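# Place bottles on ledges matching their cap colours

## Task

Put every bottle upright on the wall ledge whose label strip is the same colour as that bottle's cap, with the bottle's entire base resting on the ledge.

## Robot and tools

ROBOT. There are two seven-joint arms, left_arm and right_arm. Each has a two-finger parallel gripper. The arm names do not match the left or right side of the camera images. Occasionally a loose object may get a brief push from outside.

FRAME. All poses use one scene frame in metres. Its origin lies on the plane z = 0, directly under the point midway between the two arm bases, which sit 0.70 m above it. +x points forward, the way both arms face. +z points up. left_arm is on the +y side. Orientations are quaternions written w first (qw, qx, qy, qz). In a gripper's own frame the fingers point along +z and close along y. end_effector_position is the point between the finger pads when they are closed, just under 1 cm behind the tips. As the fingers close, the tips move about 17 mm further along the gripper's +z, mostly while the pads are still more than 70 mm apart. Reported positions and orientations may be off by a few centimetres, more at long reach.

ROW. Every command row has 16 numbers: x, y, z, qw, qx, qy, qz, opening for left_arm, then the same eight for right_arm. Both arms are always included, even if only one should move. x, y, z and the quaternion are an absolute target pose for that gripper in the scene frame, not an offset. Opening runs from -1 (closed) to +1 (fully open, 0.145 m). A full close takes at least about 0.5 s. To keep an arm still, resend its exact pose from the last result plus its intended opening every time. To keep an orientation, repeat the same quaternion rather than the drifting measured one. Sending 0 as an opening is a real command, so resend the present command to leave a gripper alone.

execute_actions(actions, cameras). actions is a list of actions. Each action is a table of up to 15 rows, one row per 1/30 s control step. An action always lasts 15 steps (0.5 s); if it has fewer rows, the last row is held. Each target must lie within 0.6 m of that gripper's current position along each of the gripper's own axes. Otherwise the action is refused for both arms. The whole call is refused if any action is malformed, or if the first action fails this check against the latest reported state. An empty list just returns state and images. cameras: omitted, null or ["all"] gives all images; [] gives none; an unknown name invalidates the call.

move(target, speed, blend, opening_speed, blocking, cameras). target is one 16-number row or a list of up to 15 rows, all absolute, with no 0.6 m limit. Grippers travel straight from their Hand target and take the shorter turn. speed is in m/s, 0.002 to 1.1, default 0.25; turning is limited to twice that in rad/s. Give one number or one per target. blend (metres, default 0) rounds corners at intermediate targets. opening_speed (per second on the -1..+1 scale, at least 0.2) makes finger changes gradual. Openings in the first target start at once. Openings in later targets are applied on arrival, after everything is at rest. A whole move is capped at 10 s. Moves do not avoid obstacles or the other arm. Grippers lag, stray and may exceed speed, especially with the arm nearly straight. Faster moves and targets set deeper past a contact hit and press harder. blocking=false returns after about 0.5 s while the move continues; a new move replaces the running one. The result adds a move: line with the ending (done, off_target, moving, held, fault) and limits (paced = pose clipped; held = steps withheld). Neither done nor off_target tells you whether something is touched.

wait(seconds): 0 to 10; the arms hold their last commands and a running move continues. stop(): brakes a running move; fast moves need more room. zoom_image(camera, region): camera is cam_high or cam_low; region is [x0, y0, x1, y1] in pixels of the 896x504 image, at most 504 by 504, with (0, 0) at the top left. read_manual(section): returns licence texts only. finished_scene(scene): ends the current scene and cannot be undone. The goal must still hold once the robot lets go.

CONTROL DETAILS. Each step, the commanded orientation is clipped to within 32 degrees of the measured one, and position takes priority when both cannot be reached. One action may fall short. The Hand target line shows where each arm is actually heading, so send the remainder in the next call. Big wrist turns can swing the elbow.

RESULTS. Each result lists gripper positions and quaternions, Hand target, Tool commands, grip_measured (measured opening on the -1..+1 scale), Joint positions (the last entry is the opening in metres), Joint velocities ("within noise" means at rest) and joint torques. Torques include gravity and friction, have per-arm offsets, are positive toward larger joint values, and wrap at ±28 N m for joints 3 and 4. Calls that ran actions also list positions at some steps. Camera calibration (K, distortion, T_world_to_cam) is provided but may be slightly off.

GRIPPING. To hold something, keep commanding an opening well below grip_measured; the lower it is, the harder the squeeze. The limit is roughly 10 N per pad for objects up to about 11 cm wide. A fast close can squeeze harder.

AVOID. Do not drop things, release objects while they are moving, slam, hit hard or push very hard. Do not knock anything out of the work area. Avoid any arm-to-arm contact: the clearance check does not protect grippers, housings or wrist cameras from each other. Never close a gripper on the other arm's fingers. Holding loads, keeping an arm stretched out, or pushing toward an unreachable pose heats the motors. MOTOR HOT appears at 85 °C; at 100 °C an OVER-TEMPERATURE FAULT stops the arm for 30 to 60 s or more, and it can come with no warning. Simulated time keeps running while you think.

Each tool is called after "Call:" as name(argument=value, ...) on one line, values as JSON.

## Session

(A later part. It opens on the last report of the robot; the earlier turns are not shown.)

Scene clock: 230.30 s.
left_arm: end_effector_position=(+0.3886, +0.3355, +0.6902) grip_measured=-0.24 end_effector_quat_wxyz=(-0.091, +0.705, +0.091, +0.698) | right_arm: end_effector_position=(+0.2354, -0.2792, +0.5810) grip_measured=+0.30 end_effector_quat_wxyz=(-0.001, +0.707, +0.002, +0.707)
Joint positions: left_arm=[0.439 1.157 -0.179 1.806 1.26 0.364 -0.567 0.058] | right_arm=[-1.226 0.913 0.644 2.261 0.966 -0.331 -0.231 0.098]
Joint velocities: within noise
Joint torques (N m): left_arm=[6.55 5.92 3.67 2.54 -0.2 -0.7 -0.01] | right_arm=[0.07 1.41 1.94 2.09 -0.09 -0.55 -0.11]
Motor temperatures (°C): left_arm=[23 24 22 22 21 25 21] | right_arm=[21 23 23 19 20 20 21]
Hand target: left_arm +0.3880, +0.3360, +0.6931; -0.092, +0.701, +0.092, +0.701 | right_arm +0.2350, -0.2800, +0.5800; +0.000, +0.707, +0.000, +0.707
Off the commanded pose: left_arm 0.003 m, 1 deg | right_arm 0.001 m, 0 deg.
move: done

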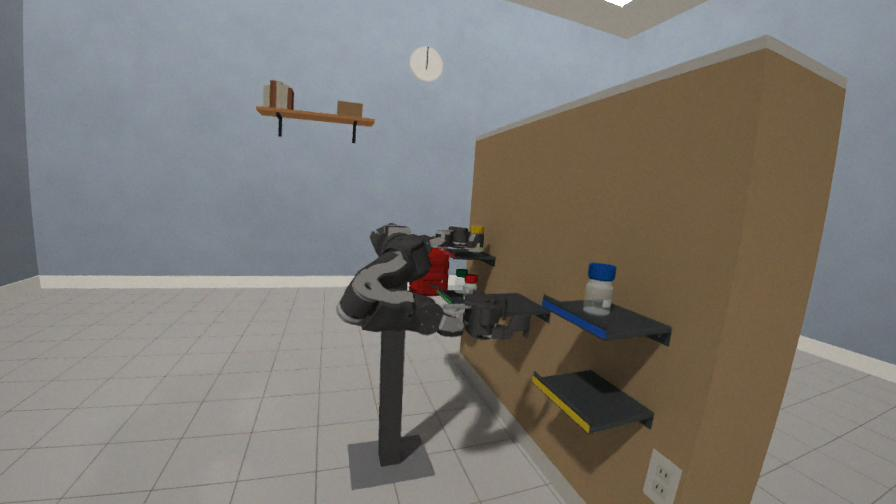

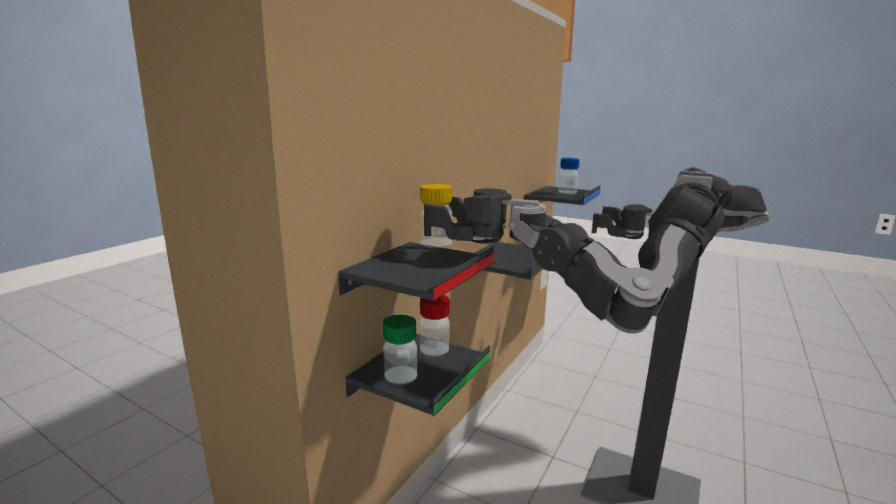

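Call:
move(target=[[0.245,0.298,0.70,-0.0923,0.7010,0.0923,0.7010,-0.7,0.235,-0.28,0.58,0,0.7071,0,0.7071,0.3],[0.245,0.06,0.615,0.0923,0.7010,-0.0923,0.7010,-0.7,0.235,-0.28,0.58,0,0.7071,0,0.7071,0.3],[0.382,0.005,0.612,0.0923,0.7010,-0.0923,0.7010,-0.7,0.235,-0.28,0.58,0,0.7071,0,0.7071,0.3],[0.382,0.005,0.587,0.0923,0.7010,-0.0923,0.7010,-0.7,0.235,-0.28,0.58,0,0.7071,0,0.7071,0.3],[0.382,0.005,0.576,0.0923,0.7010,-0.0923,0.7010,-0.7,0.235,-0.28,0.58,0,0.7071,0,0.7071,0.3]], speed=[0.2,0.25,0.2,0.06,0.02], blend=[0.02,0.02,0.005,0,0])

Call:
zoom_image(camera="cam_low", region=[440, 160, 640, 300])

Call:
zoom_image(camera="cam_high", region=[440, 230, 580, 330])

Scene clock: 249.50 s.
left_arm: end_effector_position=(+0.3821, +0.0057, +0.5765) grip_measured=-0.24 end_effector_quat_wxyz=(+0.091, +0.703, -0.091, +0.700) | right_arm: end_effector_position=(+0.2354, -0.2792, +0.5810) grip_measured=+0.30 end_effector_quat_wxyz=(-0.001, +0.707, +0.002, +0.707)
Joint positions: left_arm=[0.214 -0.125 -0.412 1.776 -0.027 0.454 -0.159 0.058] | right_arm=[-1.226 0.913 0.644 2.261 0.966 -0.331 -0.231 0.098]
Joint velocities: within noise
Joint torques (N m): left_arm=[5.95 -2.02 -0.92 4.4 0.05 -0.98 0.14] | right_arm=[0.22 1.54 1.88 2.07 -0.07 -0.53 -0.11]
Motor temperatures (°C): left_arm=[24 24 24 22 21 25 21] | right_arm=[21 23 23 19 20 20 21]
Hand target: left_arm +0.3820, +0.0050, +0.5761; +0.092, +0.701, -0.092, +0.701 | right_arm +0.2350, -0.2800, +0.5800; +0.000, +0.707, +0.000, +0.707
Off the commanded pose: left_arm 0.001 m, 0 deg | right_arm 0.001 m, 0 deg.
move: done

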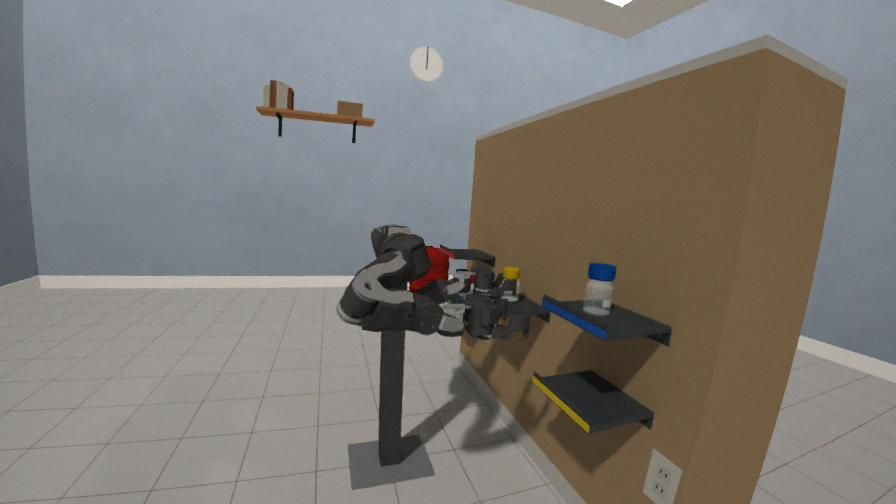

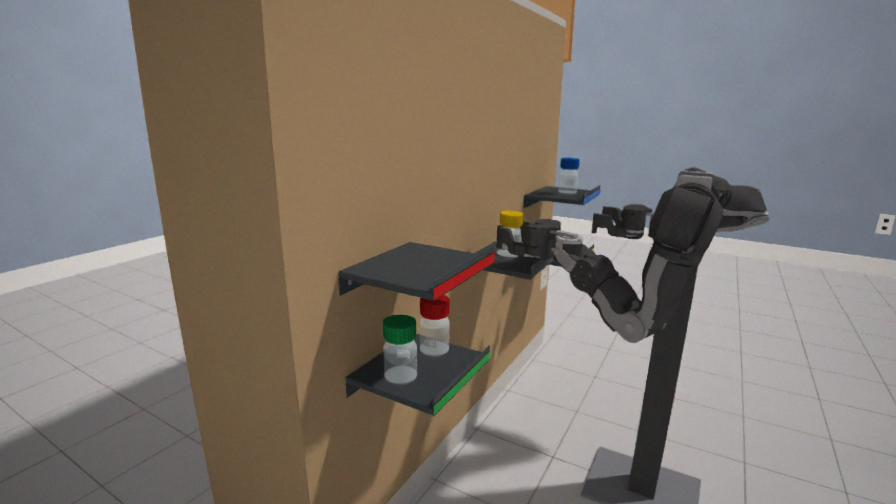

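Scaled by 2.520 from the camera's 896x504 image, which has a finer 1280x720 frame.

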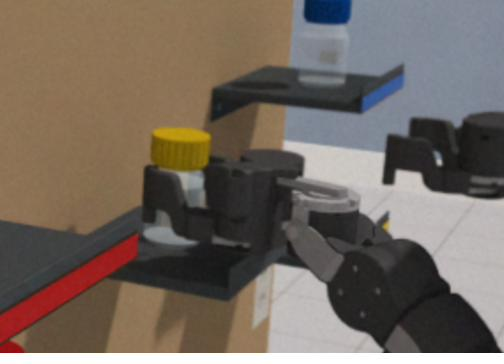

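Scaled by 3.600 from the camera's 896x504 image, which has a finer 1280x720 frame.

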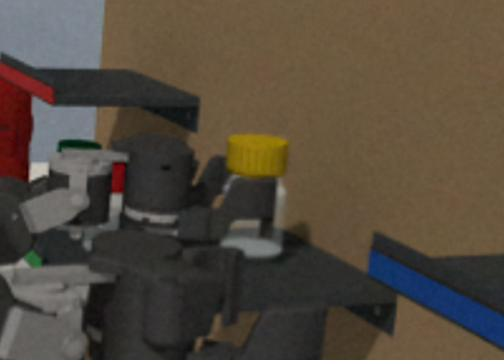

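Call:
move(target=[0.382,0.005,0.568,0.0923,0.7010,-0.0923,0.7010,-0.7,0.235,-0.28,0.58,0,0.7071,0,0.7071,0.3], speed=0.02)

Call:
zoom_image(camera="cam_low", region=[460, 190, 580, 290])

Call:
zoom_image(camera="cam_high", region=[440, 230, 580, 330])

Scene clock: 266.87 s.
left_arm: end_effector_position=(+0.3822, +0.0055, +0.5747) grip_measured=-0.24 end_effector_quat_wxyz=(+0.093, +0.696, -0.089, +0.707) | right_arm: end_effector_position=(+0.2354, -0.2792, +0.5810) grip_measured=+0.30 end_effector_quat_wxyz=(-0.001, +0.707, +0.002, +0.707)
Joint positions: left_arm=[0.205 -0.121 -0.413 1.761 -0.029 0.41 -0.159 0.058] | right_arm=[-1.226 0.913 0.644 2.261 0.966 -0.331 -0.231 0.098]
Joint velocities: within noise
Joint torques (N m): left_arm=[4.44 -1.57 -0.76 3.17 0.1 -0.72 0.16] | right_arm=[0.12 1.44 1.99 2.18 -0.07 -0.53 -0.07]
Motor temperatures (°C): left_arm=[24 23 23 22 21 26 21] | right_arm=[21 23 23 19 20 20 21]
Hand target: left_arm +0.3819, +0.0051, +0.5680; +0.092, +0.701, -0.092, +0.701 | right_arm +0.2350, -0.2800, +0.5800; +0.000, +0.707, +0.000, +0.707
Off the commanded pose: left_arm 0.007 m, 1 deg | right_arm 0.001 m, 0 deg.
move: off_target (left_arm)

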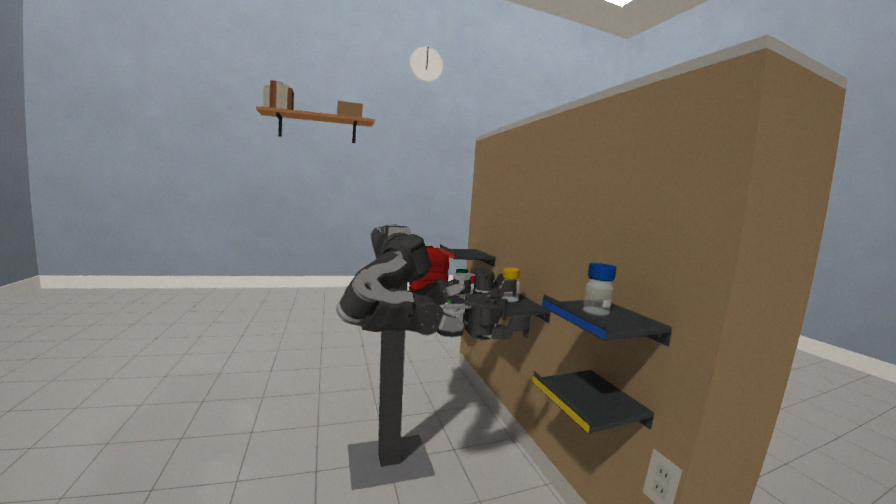

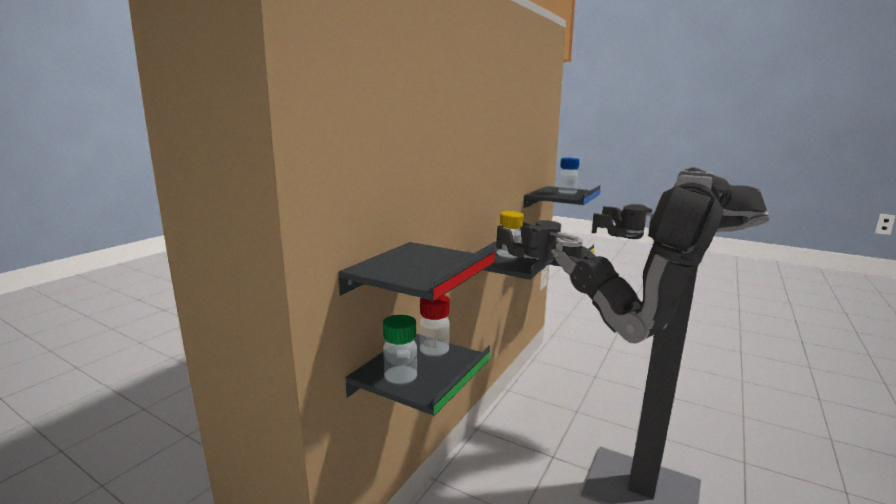

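Scaled by 4.200 from the camera's 896x504 image, which has a finer 1280x720 frame.

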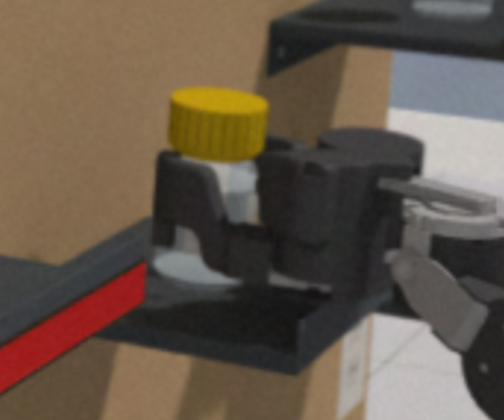

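Scaled by 3.600 from the camera's 896x504 image, which has a finer 1280x720 frame.

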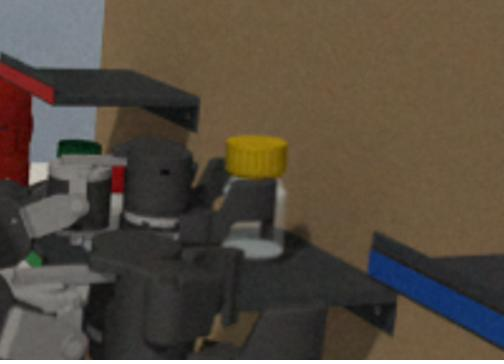

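Call:
zoom_image(camera="cam_low", region=[485, 225, 555, 275])

Call:
zoom_image(camera="cam_high", region=[490, 270, 540, 320])

Scaled by 7.200 from the camera's 896x504 image, which has a finer 1280x720 frame.

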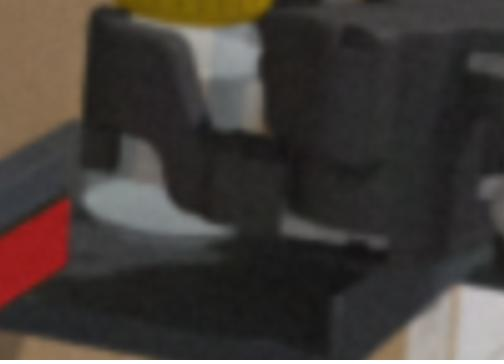

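Scaled by 10.080 from the camera's 896x504 image, which has a finer 1280x720 frame.

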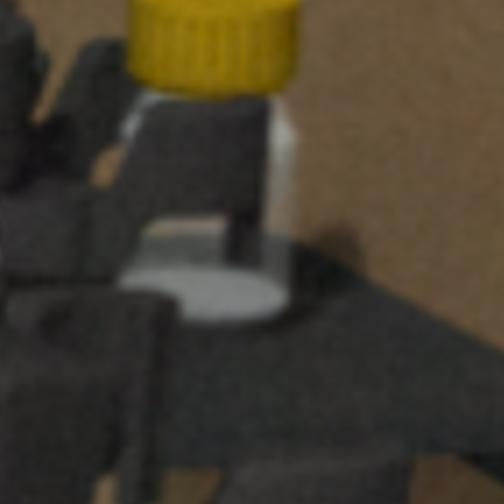

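Call:
move(target=[[0.382,0.005,0.571,0.0923,0.7010,-0.0923,0.7010,-0.7,0.235,-0.28,0.58,0,0.7071,0,0.7071,0.3],[0.382,0.005,0.571,0.0923,0.7010,-0.0923,0.7010,-0.1,0.235,-0.28,0.58,0,0.7071,0,0.7071,0.3]], speed=0.03, opening_speed=0.25)

Call:
zoom_image(camera="cam_low", region=[460, 190, 580, 290])

Call:
zoom_image(camera="cam_high", region=[440, 230, 580, 330])

Scene clock: 323.37 s.
left_arm: end_effector_position=(+0.3824, +0.0055, +0.5742) grip_measured=-0.10 end_effector_quat_wxyz=(+0.092, +0.697, -0.090, +0.705) | right_arm: end_effector_position=(+0.2354, -0.2792, +0.5810) grip_measured=+0.30 end_effector_quat_wxyz=(-0.001, +0.707, +0.002, +0.707)
Joint positions: left_arm=[0.206 -0.121 -0.413 1.761 -0.029 0.415 -0.159 0.068] | right_arm=[-1.226 0.913 0.644 2.261 0.966 -0.331 -0.231 0.098]
Joint velocities: within noise
Joint torques (N m): left_arm=[5.47 -2.07 -0.72 4.77 0.11 -0.44 0.16] | right_arm=[0.07 1.6 1.92 2.19 -0.1 -0.56 -0.09]
Motor temperatures (°C): left_arm=[23 22 22 22 21 25 21] | right_arm=[21 23 22 19 20 21 21]
Hand target: left_arm +0.3820, +0.0050, +0.5710; +0.092, +0.701, -0.092, +0.701 | right_arm +0.2350, -0.2800, +0.5800; +0.000, +0.707, +0.000, +0.707
Off the commanded pose: left_arm 0.003 m, 1 deg | right_arm 0.001 m, 0 deg.
move: done

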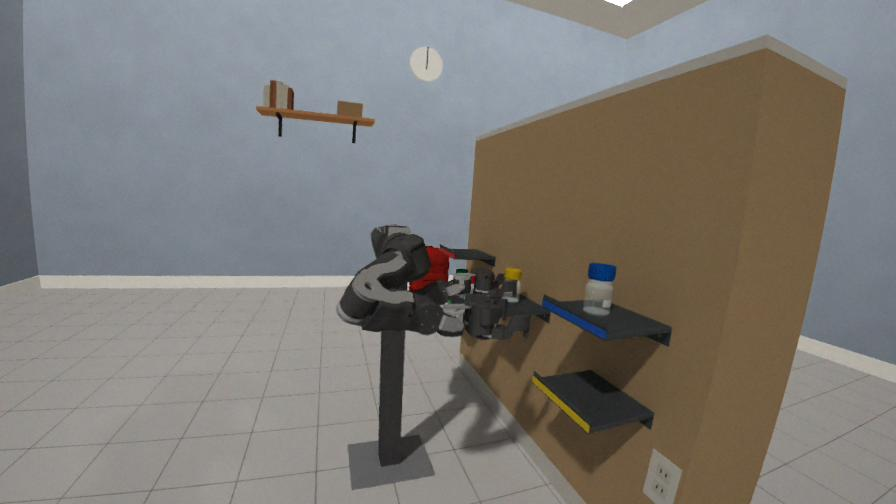

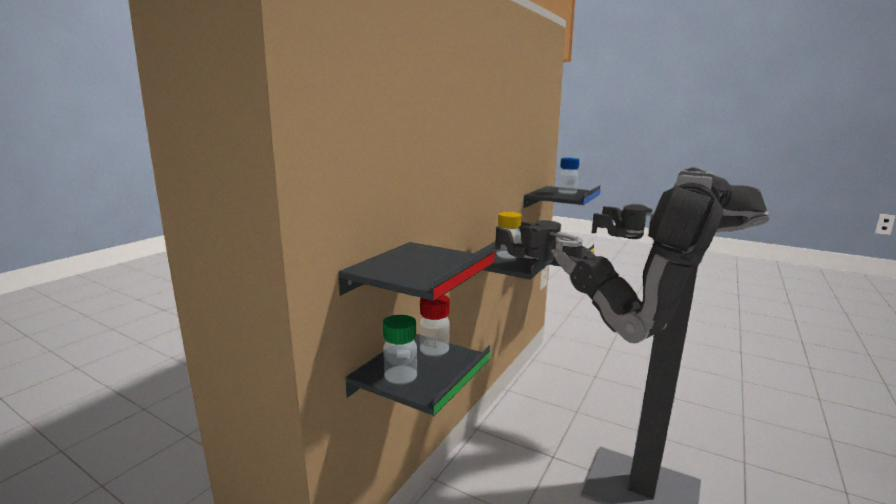

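Scaled by 4.200 from the camera's 896x504 image, which has a finer 1280x720 frame.

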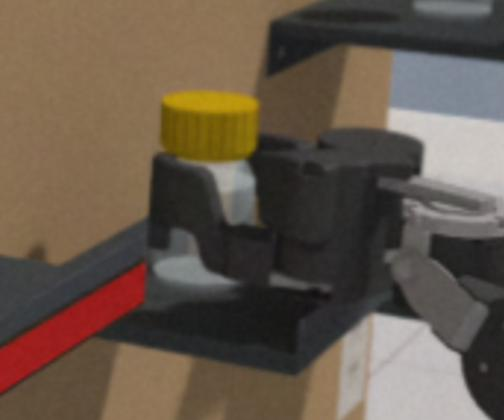

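Scaled by 3.600 from the camera's 896x504 image, which has a finer 1280x720 frame.

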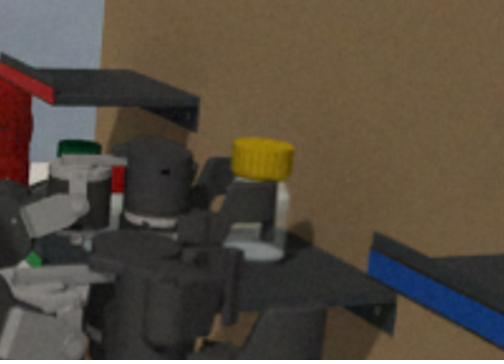

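Call:
move(target=[[0.382,0.005,0.575,0.0923,0.7010,-0.0923,0.7010,0.2,0.235,-0.28,0.58,0,0.7071,0,0.7071,0.3],[0.245,0.042,0.582,0.0923,0.7010,-0.0923,0.7010,0.2,0.235,-0.28,0.58,0,0.7071,0,0.7071,0.3],[0.235,0.32,0.495,0,0.7071,0,0.7071,0.25,0.24,-0.031,0.59,-0.0923,0.7010,0.0923,0.7010,0.25],[0.31,0.338,0.487,0,0.7071,0,0.7071,0.25,0.32,-0.009,0.584,-0.0923,0.7010,0.0923,0.7010,0.25]], speed=[0.05,0.15,0.25,0.15], opening_speed=1.0)

Call:
zoom_image(camera="cam_low", region=[360, 190, 600, 400])

Call:
zoom_image(camera="cam_high", region=[420, 230, 580, 330])

Scene clock: 360.37 s.
left_arm: end_effector_position=(+0.3106, +0.3379, +0.4906) grip_measured=+0.25 end_effector_quat_wxyz=(+0.000, +0.703, -0.001, +0.711) | right_arm: end_effector_position=(+0.3204, -0.0097, +0.5845) grip_measured=+0.25 end_effector_quat_wxyz=(-0.090, +0.701, +0.091, +0.701)
Joint positions: left_arm=[-0.327 0.618 0.3 1.53 0.682 -0.189 0.273 0.094] | right_arm=[0.176 0.195 -0.737 2.072 0.294 0.484 -0.603 0.094]
Joint velocities: within noise
Joint torques (N m): left_arm=[2.47 5.34 1.26 3.33 0.23 -0.5 0.09] | right_arm=[2.99 -0.94 0.81 3.82 -0.13 -0.5 0.13]
Motor temperatures (°C): left_arm=[23 22 22 23 21 25 21] | right_arm=[21 23 22 19 20 21 21]
Hand target: left_arm +0.3100, +0.3379, +0.4870; +0.000, +0.707, +0.000, +0.707 | right_arm +0.3200, -0.0090, +0.5841; -0.092, +0.701, +0.092, +0.701
Off the commanded pose: left_arm 0.004 m, 1 deg | right_arm 0.001 m, 0 deg.
move: off_target (left_arm)

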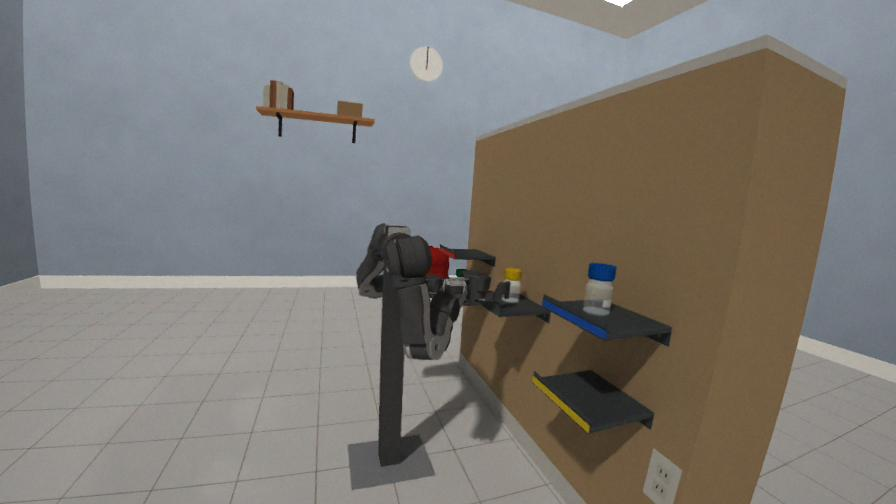

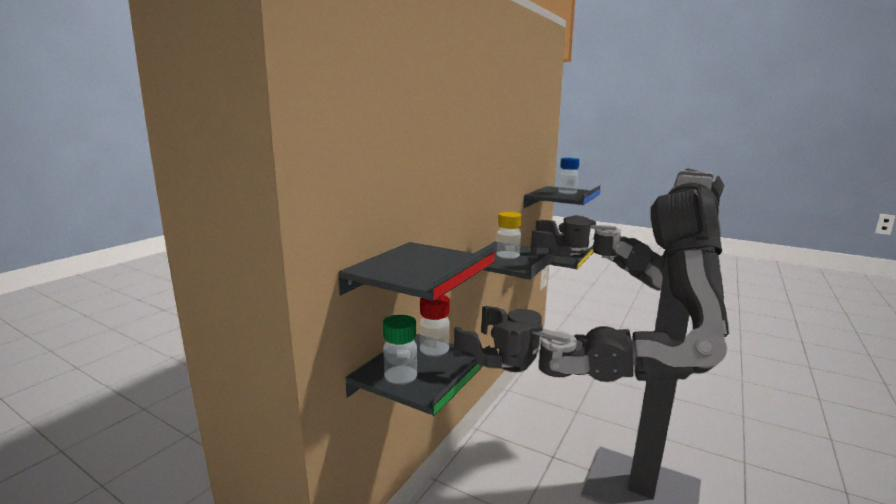

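Scaled by 2.100 from the camera's 896x504 image, which has a finer 1280x720 frame.

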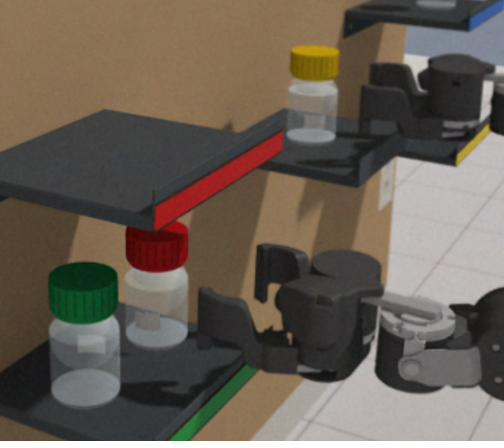

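Scaled by 3.150 from the camera's 896x504 image, which has a finer 1280x720 frame.

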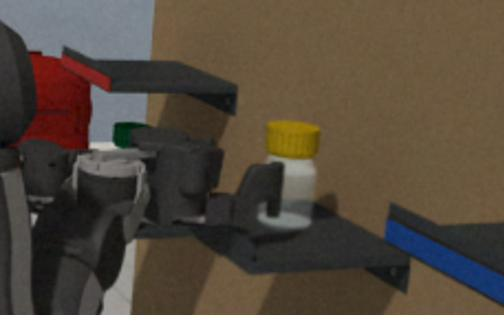

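Call:
move(target=[[0.389,0.339,0.485,0,0.7071,0,0.7071,0.25,0.386,0.009,0.581,-0.0923,0.7010,0.0923,0.7010,0.25],[0.389,0.339,0.485,0,0.7071,0,0.7071,-0.7,0.386,0.009,0.581,-0.0923,0.7010,0.0923,0.7010,-0.7],[0.389,0.339,0.507,0,0.7071,0,0.7071,-0.7,0.386,0.009,0.601,-0.0923,0.7010,0.0923,0.7010,-0.7]], speed=[0.15,0.1,0.08], opening_speed=1.2)

Call:
zoom_image(camera="cam_low", region=[360, 190, 600, 400])

Call:
zoom_image(camera="cam_high", region=[420, 230, 580, 330])

Scene clock: 387.47 s.
left_arm: end_effector_position=(+0.3892, +0.3381, +0.5045) grip_measured=-0.27 end_effector_quat_wxyz=(+0.002, +0.710, -0.001, +0.704) | right_arm: end_effector_position=(+0.3855, +0.0106, +0.5978) grip_measured=-0.25 end_effector_quat_wxyz=(-0.093, +0.704, +0.097, +0.698)
Joint positions: left_arm=[0.098 0.639 0.108 1.286 0.62 -0.06 0.258 0.055] | right_arm=[0.451 0.079 -0.692 1.772 0.386 0.493 -0.537 0.057]
Joint velocities: within noise
Joint torques (N m): left_arm=[5.42 5.82 2.52 5.67 0.28 -0.77 -0.02] | right_arm=[5.55 -2.28 2.21 4.45 -0.23 -0.48 -0.15]
Motor temperatures (°C): left_arm=[23 24 22 23 21 25 21] | right_arm=[21 23 22 20 20 21 21]
Hand target: left_arm +0.3890, +0.3391, +0.5069; +0.000, +0.707, +0.000, +0.707 | right_arm +0.3860, +0.0090, +0.6009; -0.092, +0.701, +0.092, +0.701
Off the commanded pose: left_arm 0.003 m, 1 deg | right_arm 0.004 m, 1 deg.
move: off_target (right_arm); target 2's new opening was sent with left_arm's hand 0.004 m and 1 deg from that target

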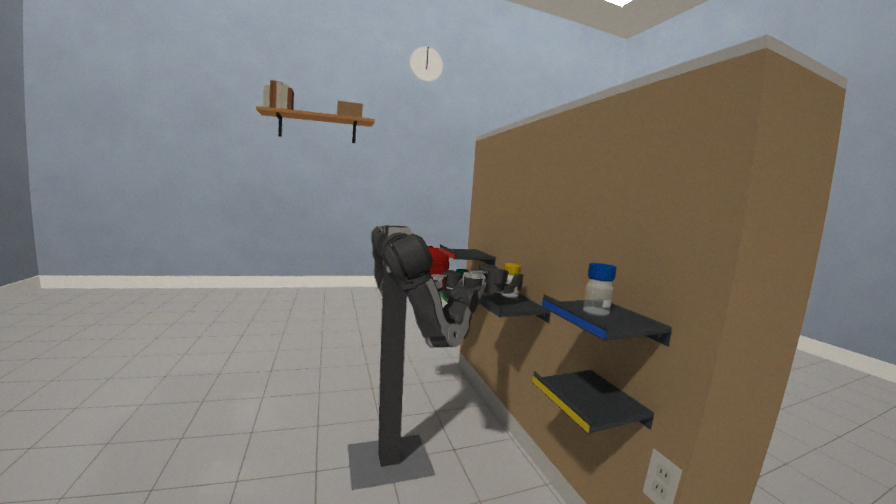

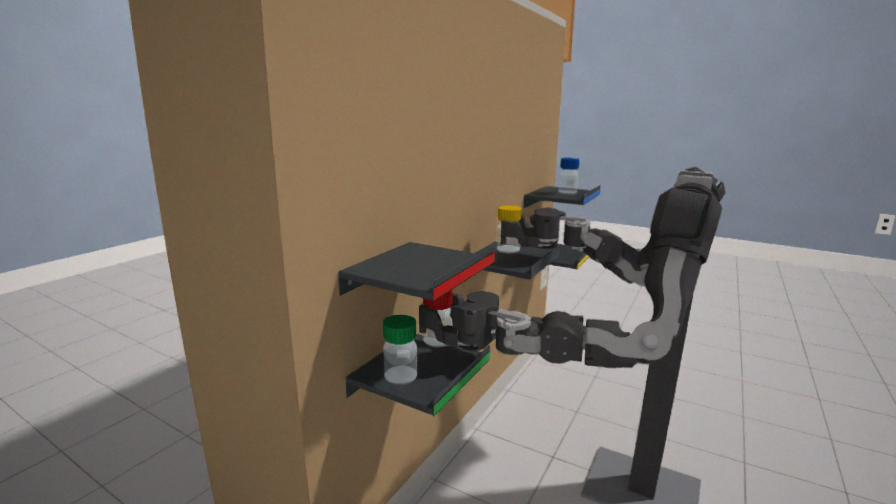

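Scaled by 2.100 from the camera's 896x504 image, which has a finer 1280x720 frame.

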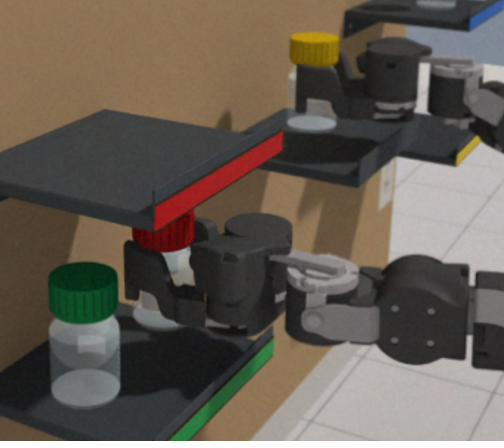

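Scaled by 3.150 from the camera's 896x504 image, which has a finer 1280x720 frame.

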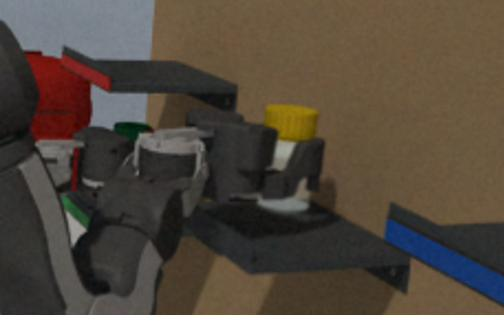

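Call:
move(target=[[0.24,0.338,0.515,0,0.7071,0,0.7071,-0.7,0.245,-0.029,0.615,-0.0923,0.7010,0.0923,0.7010,-0.7],[0.235,0.36,0.705,-0.0923,0.7010,0.0923,0.7010,-0.7,0.24,-0.345,0.52,0.0923,0.7010,-0.0923,0.7010,-0.7],[0.385,0.40,0.705,-0.0923,0.7010,0.0923,0.7010,-0.7,0.384,-0.39,0.516,0.0923,0.7010,-0.0923,0.7010,-0.7],[0.385,0.40,0.684,-0.0923,0.7010,0.0923,0.7010,-0.7,0.384,-0.39,0.494,0.0923,0.7010,-0.0923,0.7010,-0.7]], speed=[0.2,0.25,0.2,0.06], blend=[0.02,0.02,0.005,0])

Call:
zoom_image(camera="cam_low", region=[360, 170, 600, 400])

Call:
zoom_image(camera="cam_high", region=[500, 260, 680, 440])

Scene clock: 408.93 s.
left_arm: end_effector_position=(+0.3848, +0.3997, +0.6840) grip_measured=-0.27 end_effector_quat_wxyz=(-0.093, +0.703, +0.091, +0.699) | right_arm: end_effector_position=(+0.3830, -0.3911, +0.4907) grip_measured=-0.25 end_effector_quat_wxyz=(+0.094, +0.706, -0.095, +0.695)
Joint positions: left_arm=[0.274 1.295 -0.066 1.59 1.302 0.223 -0.299 0.055] | right_arm=[0.151 0.882 -0.292 1.194 0.949 -0.291 -0.148 0.057]
Joint velocities: within noise
Joint torques (N m): left_arm=[5.26 6.61 3.59 1.31 -0.09 -0.94 0.15] | right_arm=[4.63 6.5 3.66 2.67 -0.06 -0.79 0.16]
Motor temperatures (°C): left_arm=[23 24 23 24 21 25 21] | right_arm=[22 23 22 21 20 21 21]
Hand target: left_arm +0.3850, +0.4000, +0.6840; -0.092, +0.701, +0.092, +0.701 | right_arm +0.3840, -0.3900, +0.4940; +0.092, +0.701, -0.092, +0.701
Off the commanded pose: left_arm 0.000 m, 0 deg | right_arm 0.004 m, 1 deg.
move: off_target (right_arm)

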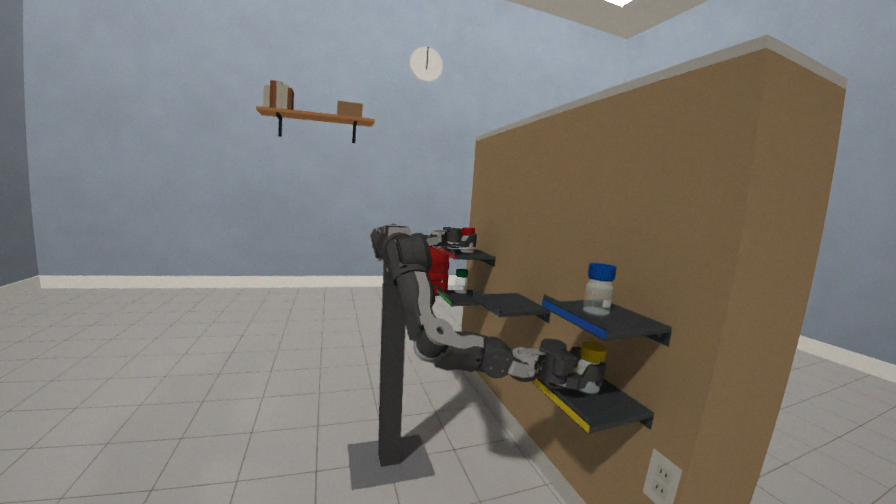

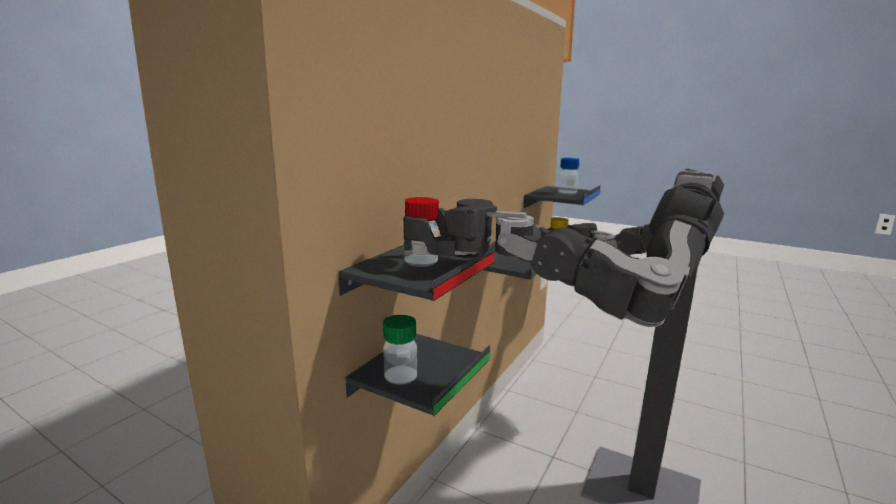

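Scaled by 2.100 from the camera's 896x504 image, which has a finer 1280x720 frame.

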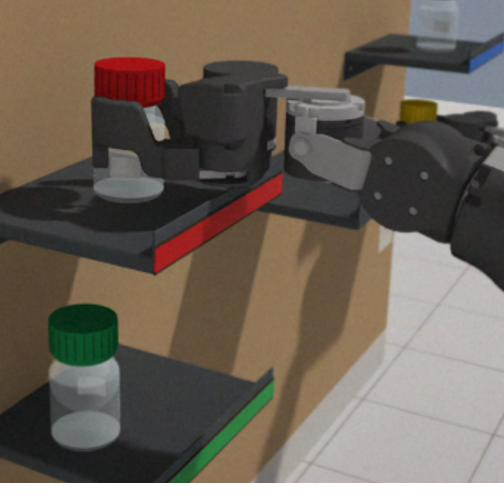

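Scaled by 2.800 from the camera's 896x504 image, which has a finer 1280x720 frame.

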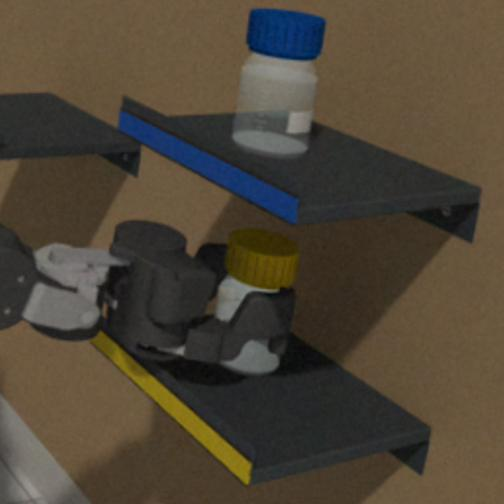

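Call:
move(target=[[0.385,0.40,0.677,-0.0923,0.7010,0.0923,0.7010,-0.7,0.384,-0.39,0.485,0.0923,0.7010,-0.0923,0.7010,-0.7],[0.385,0.40,0.669,-0.0923,0.7010,0.0923,0.7010,-0.7,0.384,-0.39,0.477,0.0923,0.7010,-0.0923,0.7010,-0.7]], speed=[0.04,0.02])

Call:
zoom_image(camera="cam_low", region=[380, 180, 520, 300])

Call:
zoom_image(camera="cam_high", region=[530, 320, 660, 430])

Scene clock: 416.33 s.
left_arm: end_effector_position=(+0.3842, +0.4002, +0.6825) grip_measured=-0.27 end_effector_quat_wxyz=(-0.094, +0.684, +0.092, +0.717) | right_arm: end_effector_position=(+0.3845, -0.3925, +0.4836) grip_measured=-0.25 end_effector_quat_wxyz=(+0.096, +0.694, -0.093, +0.708)
Joint positions: left_arm=[0.235 1.298 -0.075 1.587 1.293 0.122 -0.298 0.055] | right_arm=[0.174 0.836 -0.292 1.118 0.912 -0.354 -0.11 0.057]
Joint velocities: within noise
Joint torques (N m): left_arm=[3.2 6.79 1.2 0.79 0.24 0.04 0.12] | right_arm=[3.73 5.1 1.7 1.83 0.12 -0.18 0.15]
Motor temperatures (°C): left_arm=[23 25 23 23 21 26 21] | right_arm=[22 23 23 21 20 21 21]
Hand target: left_arm +0.3848, +0.4000, +0.6691; -0.092, +0.701, +0.092, +0.701 | right_arm +0.3839, -0.3900, +0.4770; +0.092, +0.701, -0.092, +0.701
Off the commanded pose: left_arm 0.014 m, 3 deg | right_arm 0.007 m, 1 deg.
move: off_target (left_arm, right_arm)

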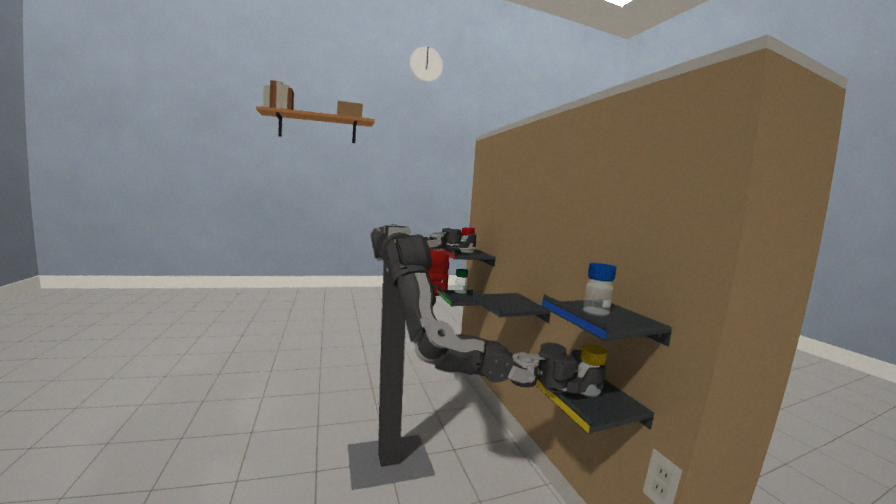

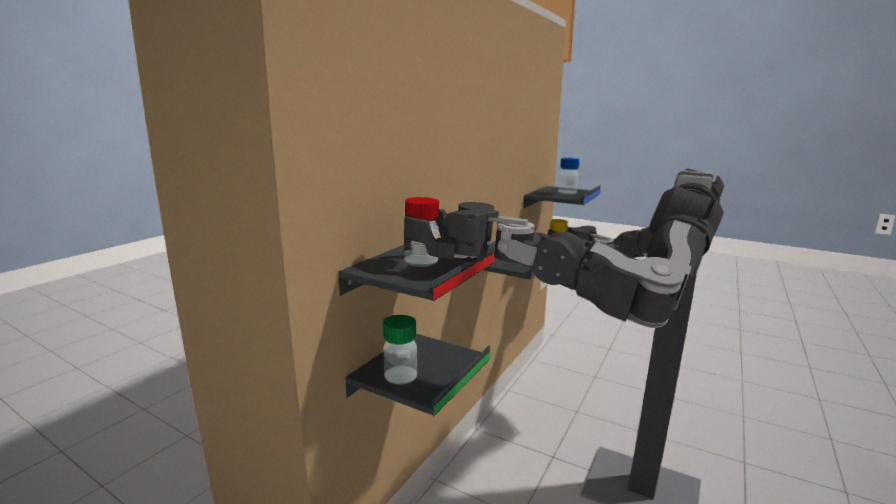

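Scaled by 3.600 from the camera's 896x504 image, which has a finer 1280x720 frame.

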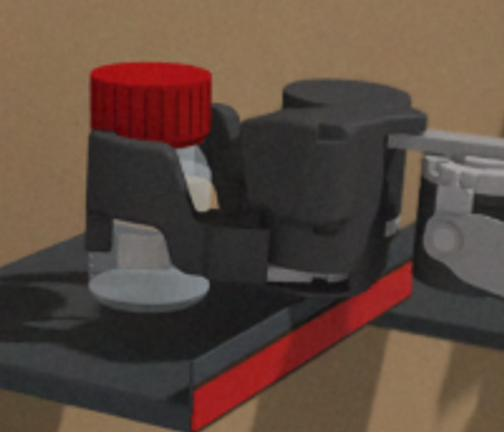

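Scaled by 3.877 from the camera's 896x504 image, which has a finer 1280x720 frame.

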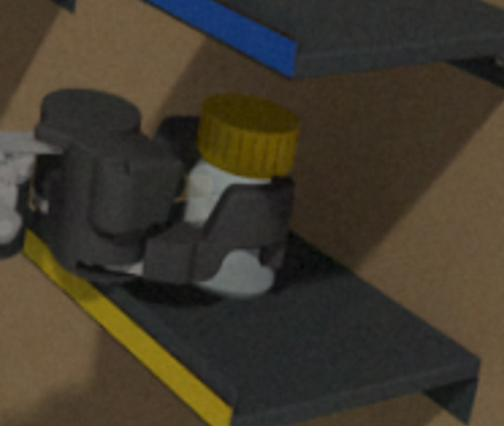

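Call:
move(target=[[0.385,0.40,0.686,-0.0890,0.7251,0.0954,0.6761,-0.7,0.384,-0.39,0.482,0.0923,0.7010,-0.0923,0.7010,-0.7],[0.385,0.40,0.675,-0.0890,0.7251,0.0954,0.6761,-0.7,0.384,-0.39,0.482,0.0923,0.7010,-0.0923,0.7010,-0.7],[0.385,0.40,0.675,-0.0890,0.7251,0.0954,0.6761,-0.7,0.384,-0.39,0.482,0.0923,0.7010,-0.0923,0.7010,0.0]], speed=[0.06,0.02,0.02], opening_speed=0.4)

Call:
zoom_image(camera="cam_low", region=[380, 180, 520, 300])

Call:
zoom_image(camera="cam_high", region=[530, 320, 660, 430])

Scene clock: 472.37 s.
left_arm: end_effector_position=(+0.3851, +0.3994, +0.6832) grip_measured=-0.27 end_effector_quat_wxyz=(-0.088, +0.716, +0.095, +0.687) | right_arm: end_effector_position=(+0.3844, -0.3898, +0.4830) grip_measured=+0.00 end_effector_quat_wxyz=(+0.092, +0.699, -0.091, +0.703)
Joint positions: left_arm=[0.308 1.325 -0.107 1.587 1.352 0.247 -0.306 0.055] | right_arm=[0.168 0.842 -0.292 1.136 0.918 -0.335 -0.111 0.076]
Joint velocities: within noise
Joint torques (N m): left_arm=[3.81 7.24 2.06 1.1 0.09 -0.28 0] | right_arm=[3.84 6.76 3.28 3.02 0.13 -0.35 -0.08]
Motor temperatures (°C): left_arm=[23 26 23 22 21 25 21] | right_arm=[22 24 22 20 20 20 21]
Hand target: left_arm +0.3850, +0.3999, +0.6750; -0.089, +0.725, +0.095, +0.676 | right_arm +0.3840, -0.3900, +0.4820; +0.092, +0.701, -0.092, +0.701
Off the commanded pose: left_arm 0.008 m, 2 deg | right_arm 0.001 m, 0 deg.
move: off_target (left_arm)

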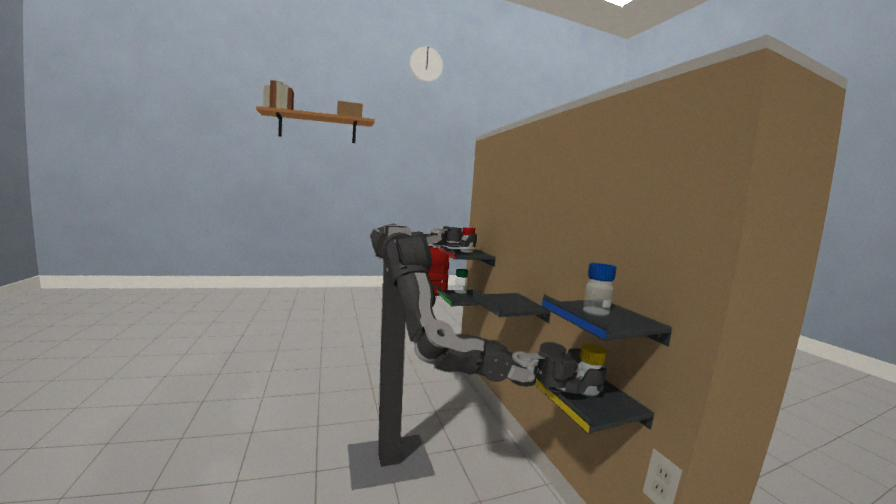

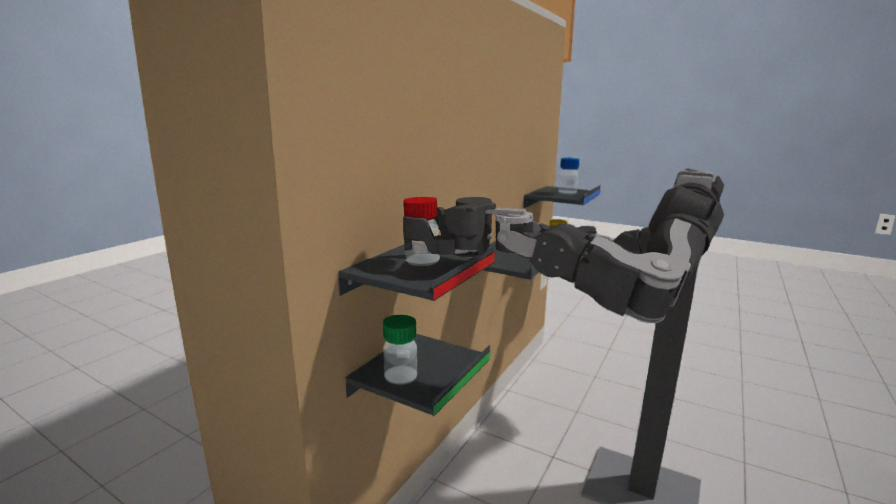

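Scaled by 3.600 from the camera's 896x504 image, which has a finer 1280x720 frame.

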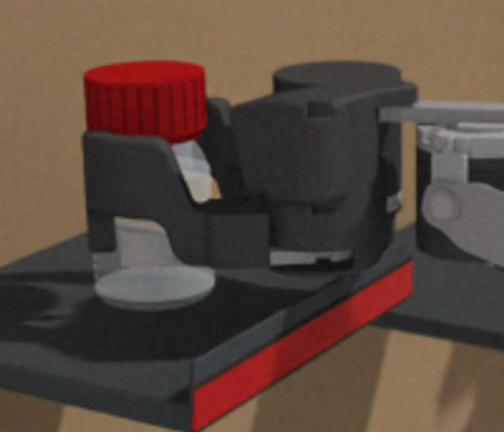

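Scaled by 3.877 from the camera's 896x504 image, which has a finer 1280x720 frame.

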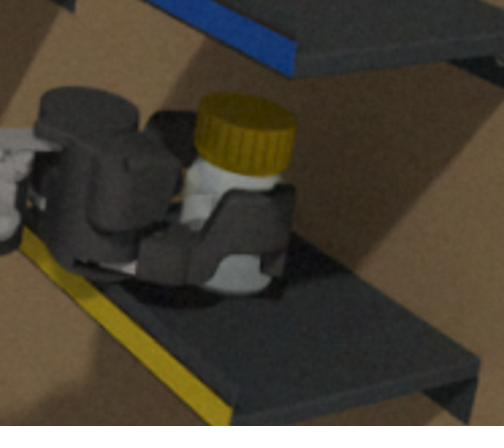

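Call:
move(target=[[0.385,0.40,0.682,-0.0923,0.7010,0.0923,0.7010,-0.7,0.384,-0.39,0.482,0.0923,0.7010,-0.0923,0.7010,0.0],[0.385,0.40,0.682,-0.0923,0.7010,0.0923,0.7010,0.0,0.384,-0.39,0.482,0.0923,0.7010,-0.0923,0.7010,0.25]], speed=[0.03,0.02], opening_speed=0.4)

Call:
zoom_image(camera="cam_low", region=[380, 180, 520, 300])

Call:
zoom_image(camera="cam_high", region=[530, 320, 660, 430])

Scene clock: 487.40 s.
left_arm: end_effector_position=(+0.3848, +0.4002, +0.6841) grip_measured=+0.00 end_effector_quat_wxyz=(-0.093, +0.700, +0.093, +0.702) | right_arm: end_effector_position=(+0.3844, -0.3898, +0.4830) grip_measured=+0.25 end_effector_quat_wxyz=(+0.092, +0.699, -0.091, +0.703)
Joint positions: left_arm=[0.279 1.325 -0.107 1.587 1.333 0.174 -0.306 0.076] | right_arm=[0.168 0.842 -0.292 1.136 0.918 -0.335 -0.111 0.094]
Joint velocities: within noise
Joint torques (N m): left_arm=[4.97 7.08 3.08 1.5 -0.05 -0.69 0.12] | right_arm=[3.81 6.66 3.28 2.97 0.11 -0.3 -0.11]
Motor temperatures (°C): left_arm=[23 27 23 21 21 25 21] | right_arm=[22 24 23 20 20 20 21]
Hand target: left_arm +0.3850, +0.4000, +0.6820; -0.092, +0.701, +0.092, +0.701 | right_arm +0.3840, -0.3900, +0.4820; +0.092, +0.701, -0.092, +0.701
Off the commanded pose: left_arm 0.002 m, 0 deg | right_arm 0.001 m, 0 deg.
move: done

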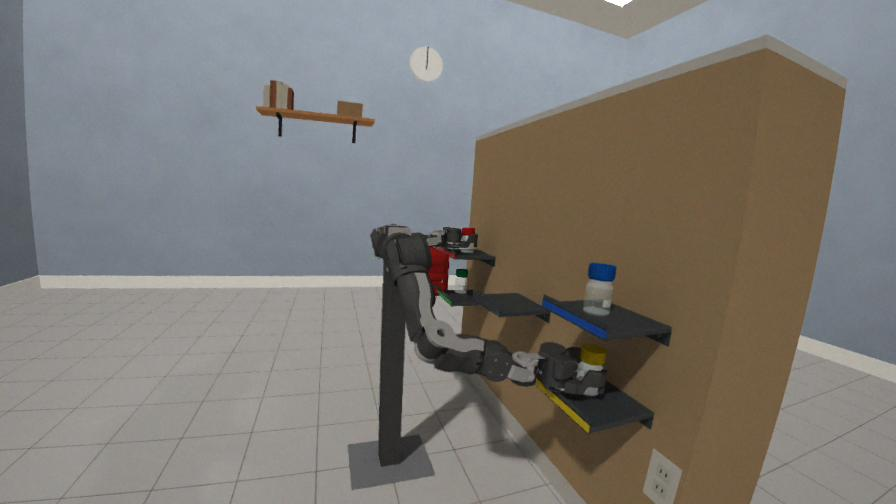

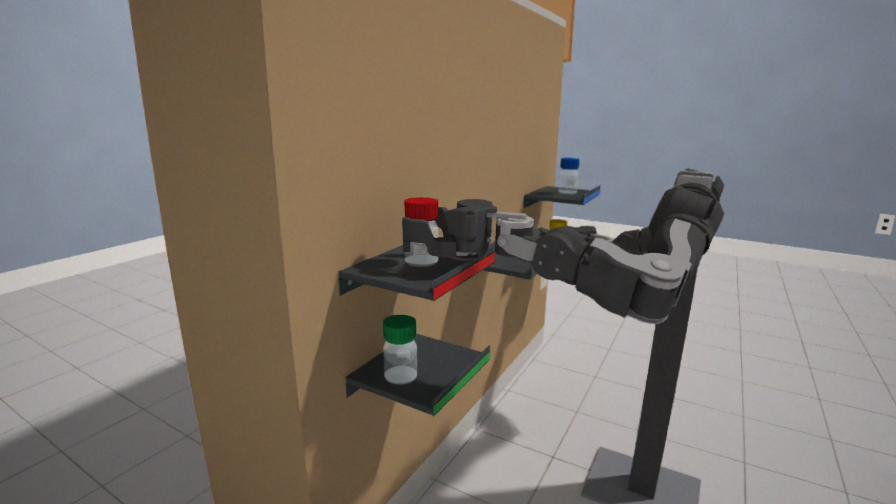

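Scaled by 3.600 from the camera's 896x504 image, which has a finer 1280x720 frame.

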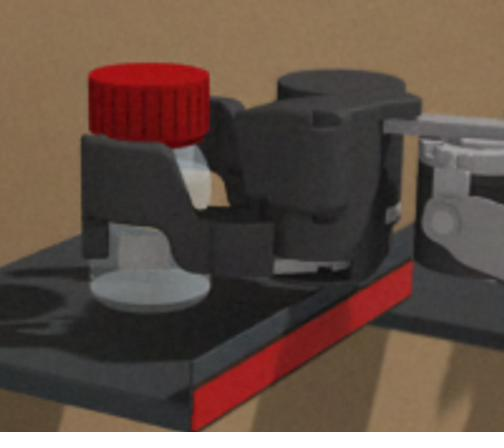

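Scaled by 3.877 from the camera's 896x504 image, which has a finer 1280x720 frame.

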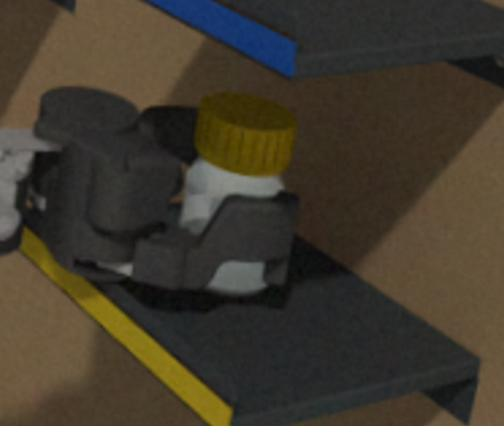

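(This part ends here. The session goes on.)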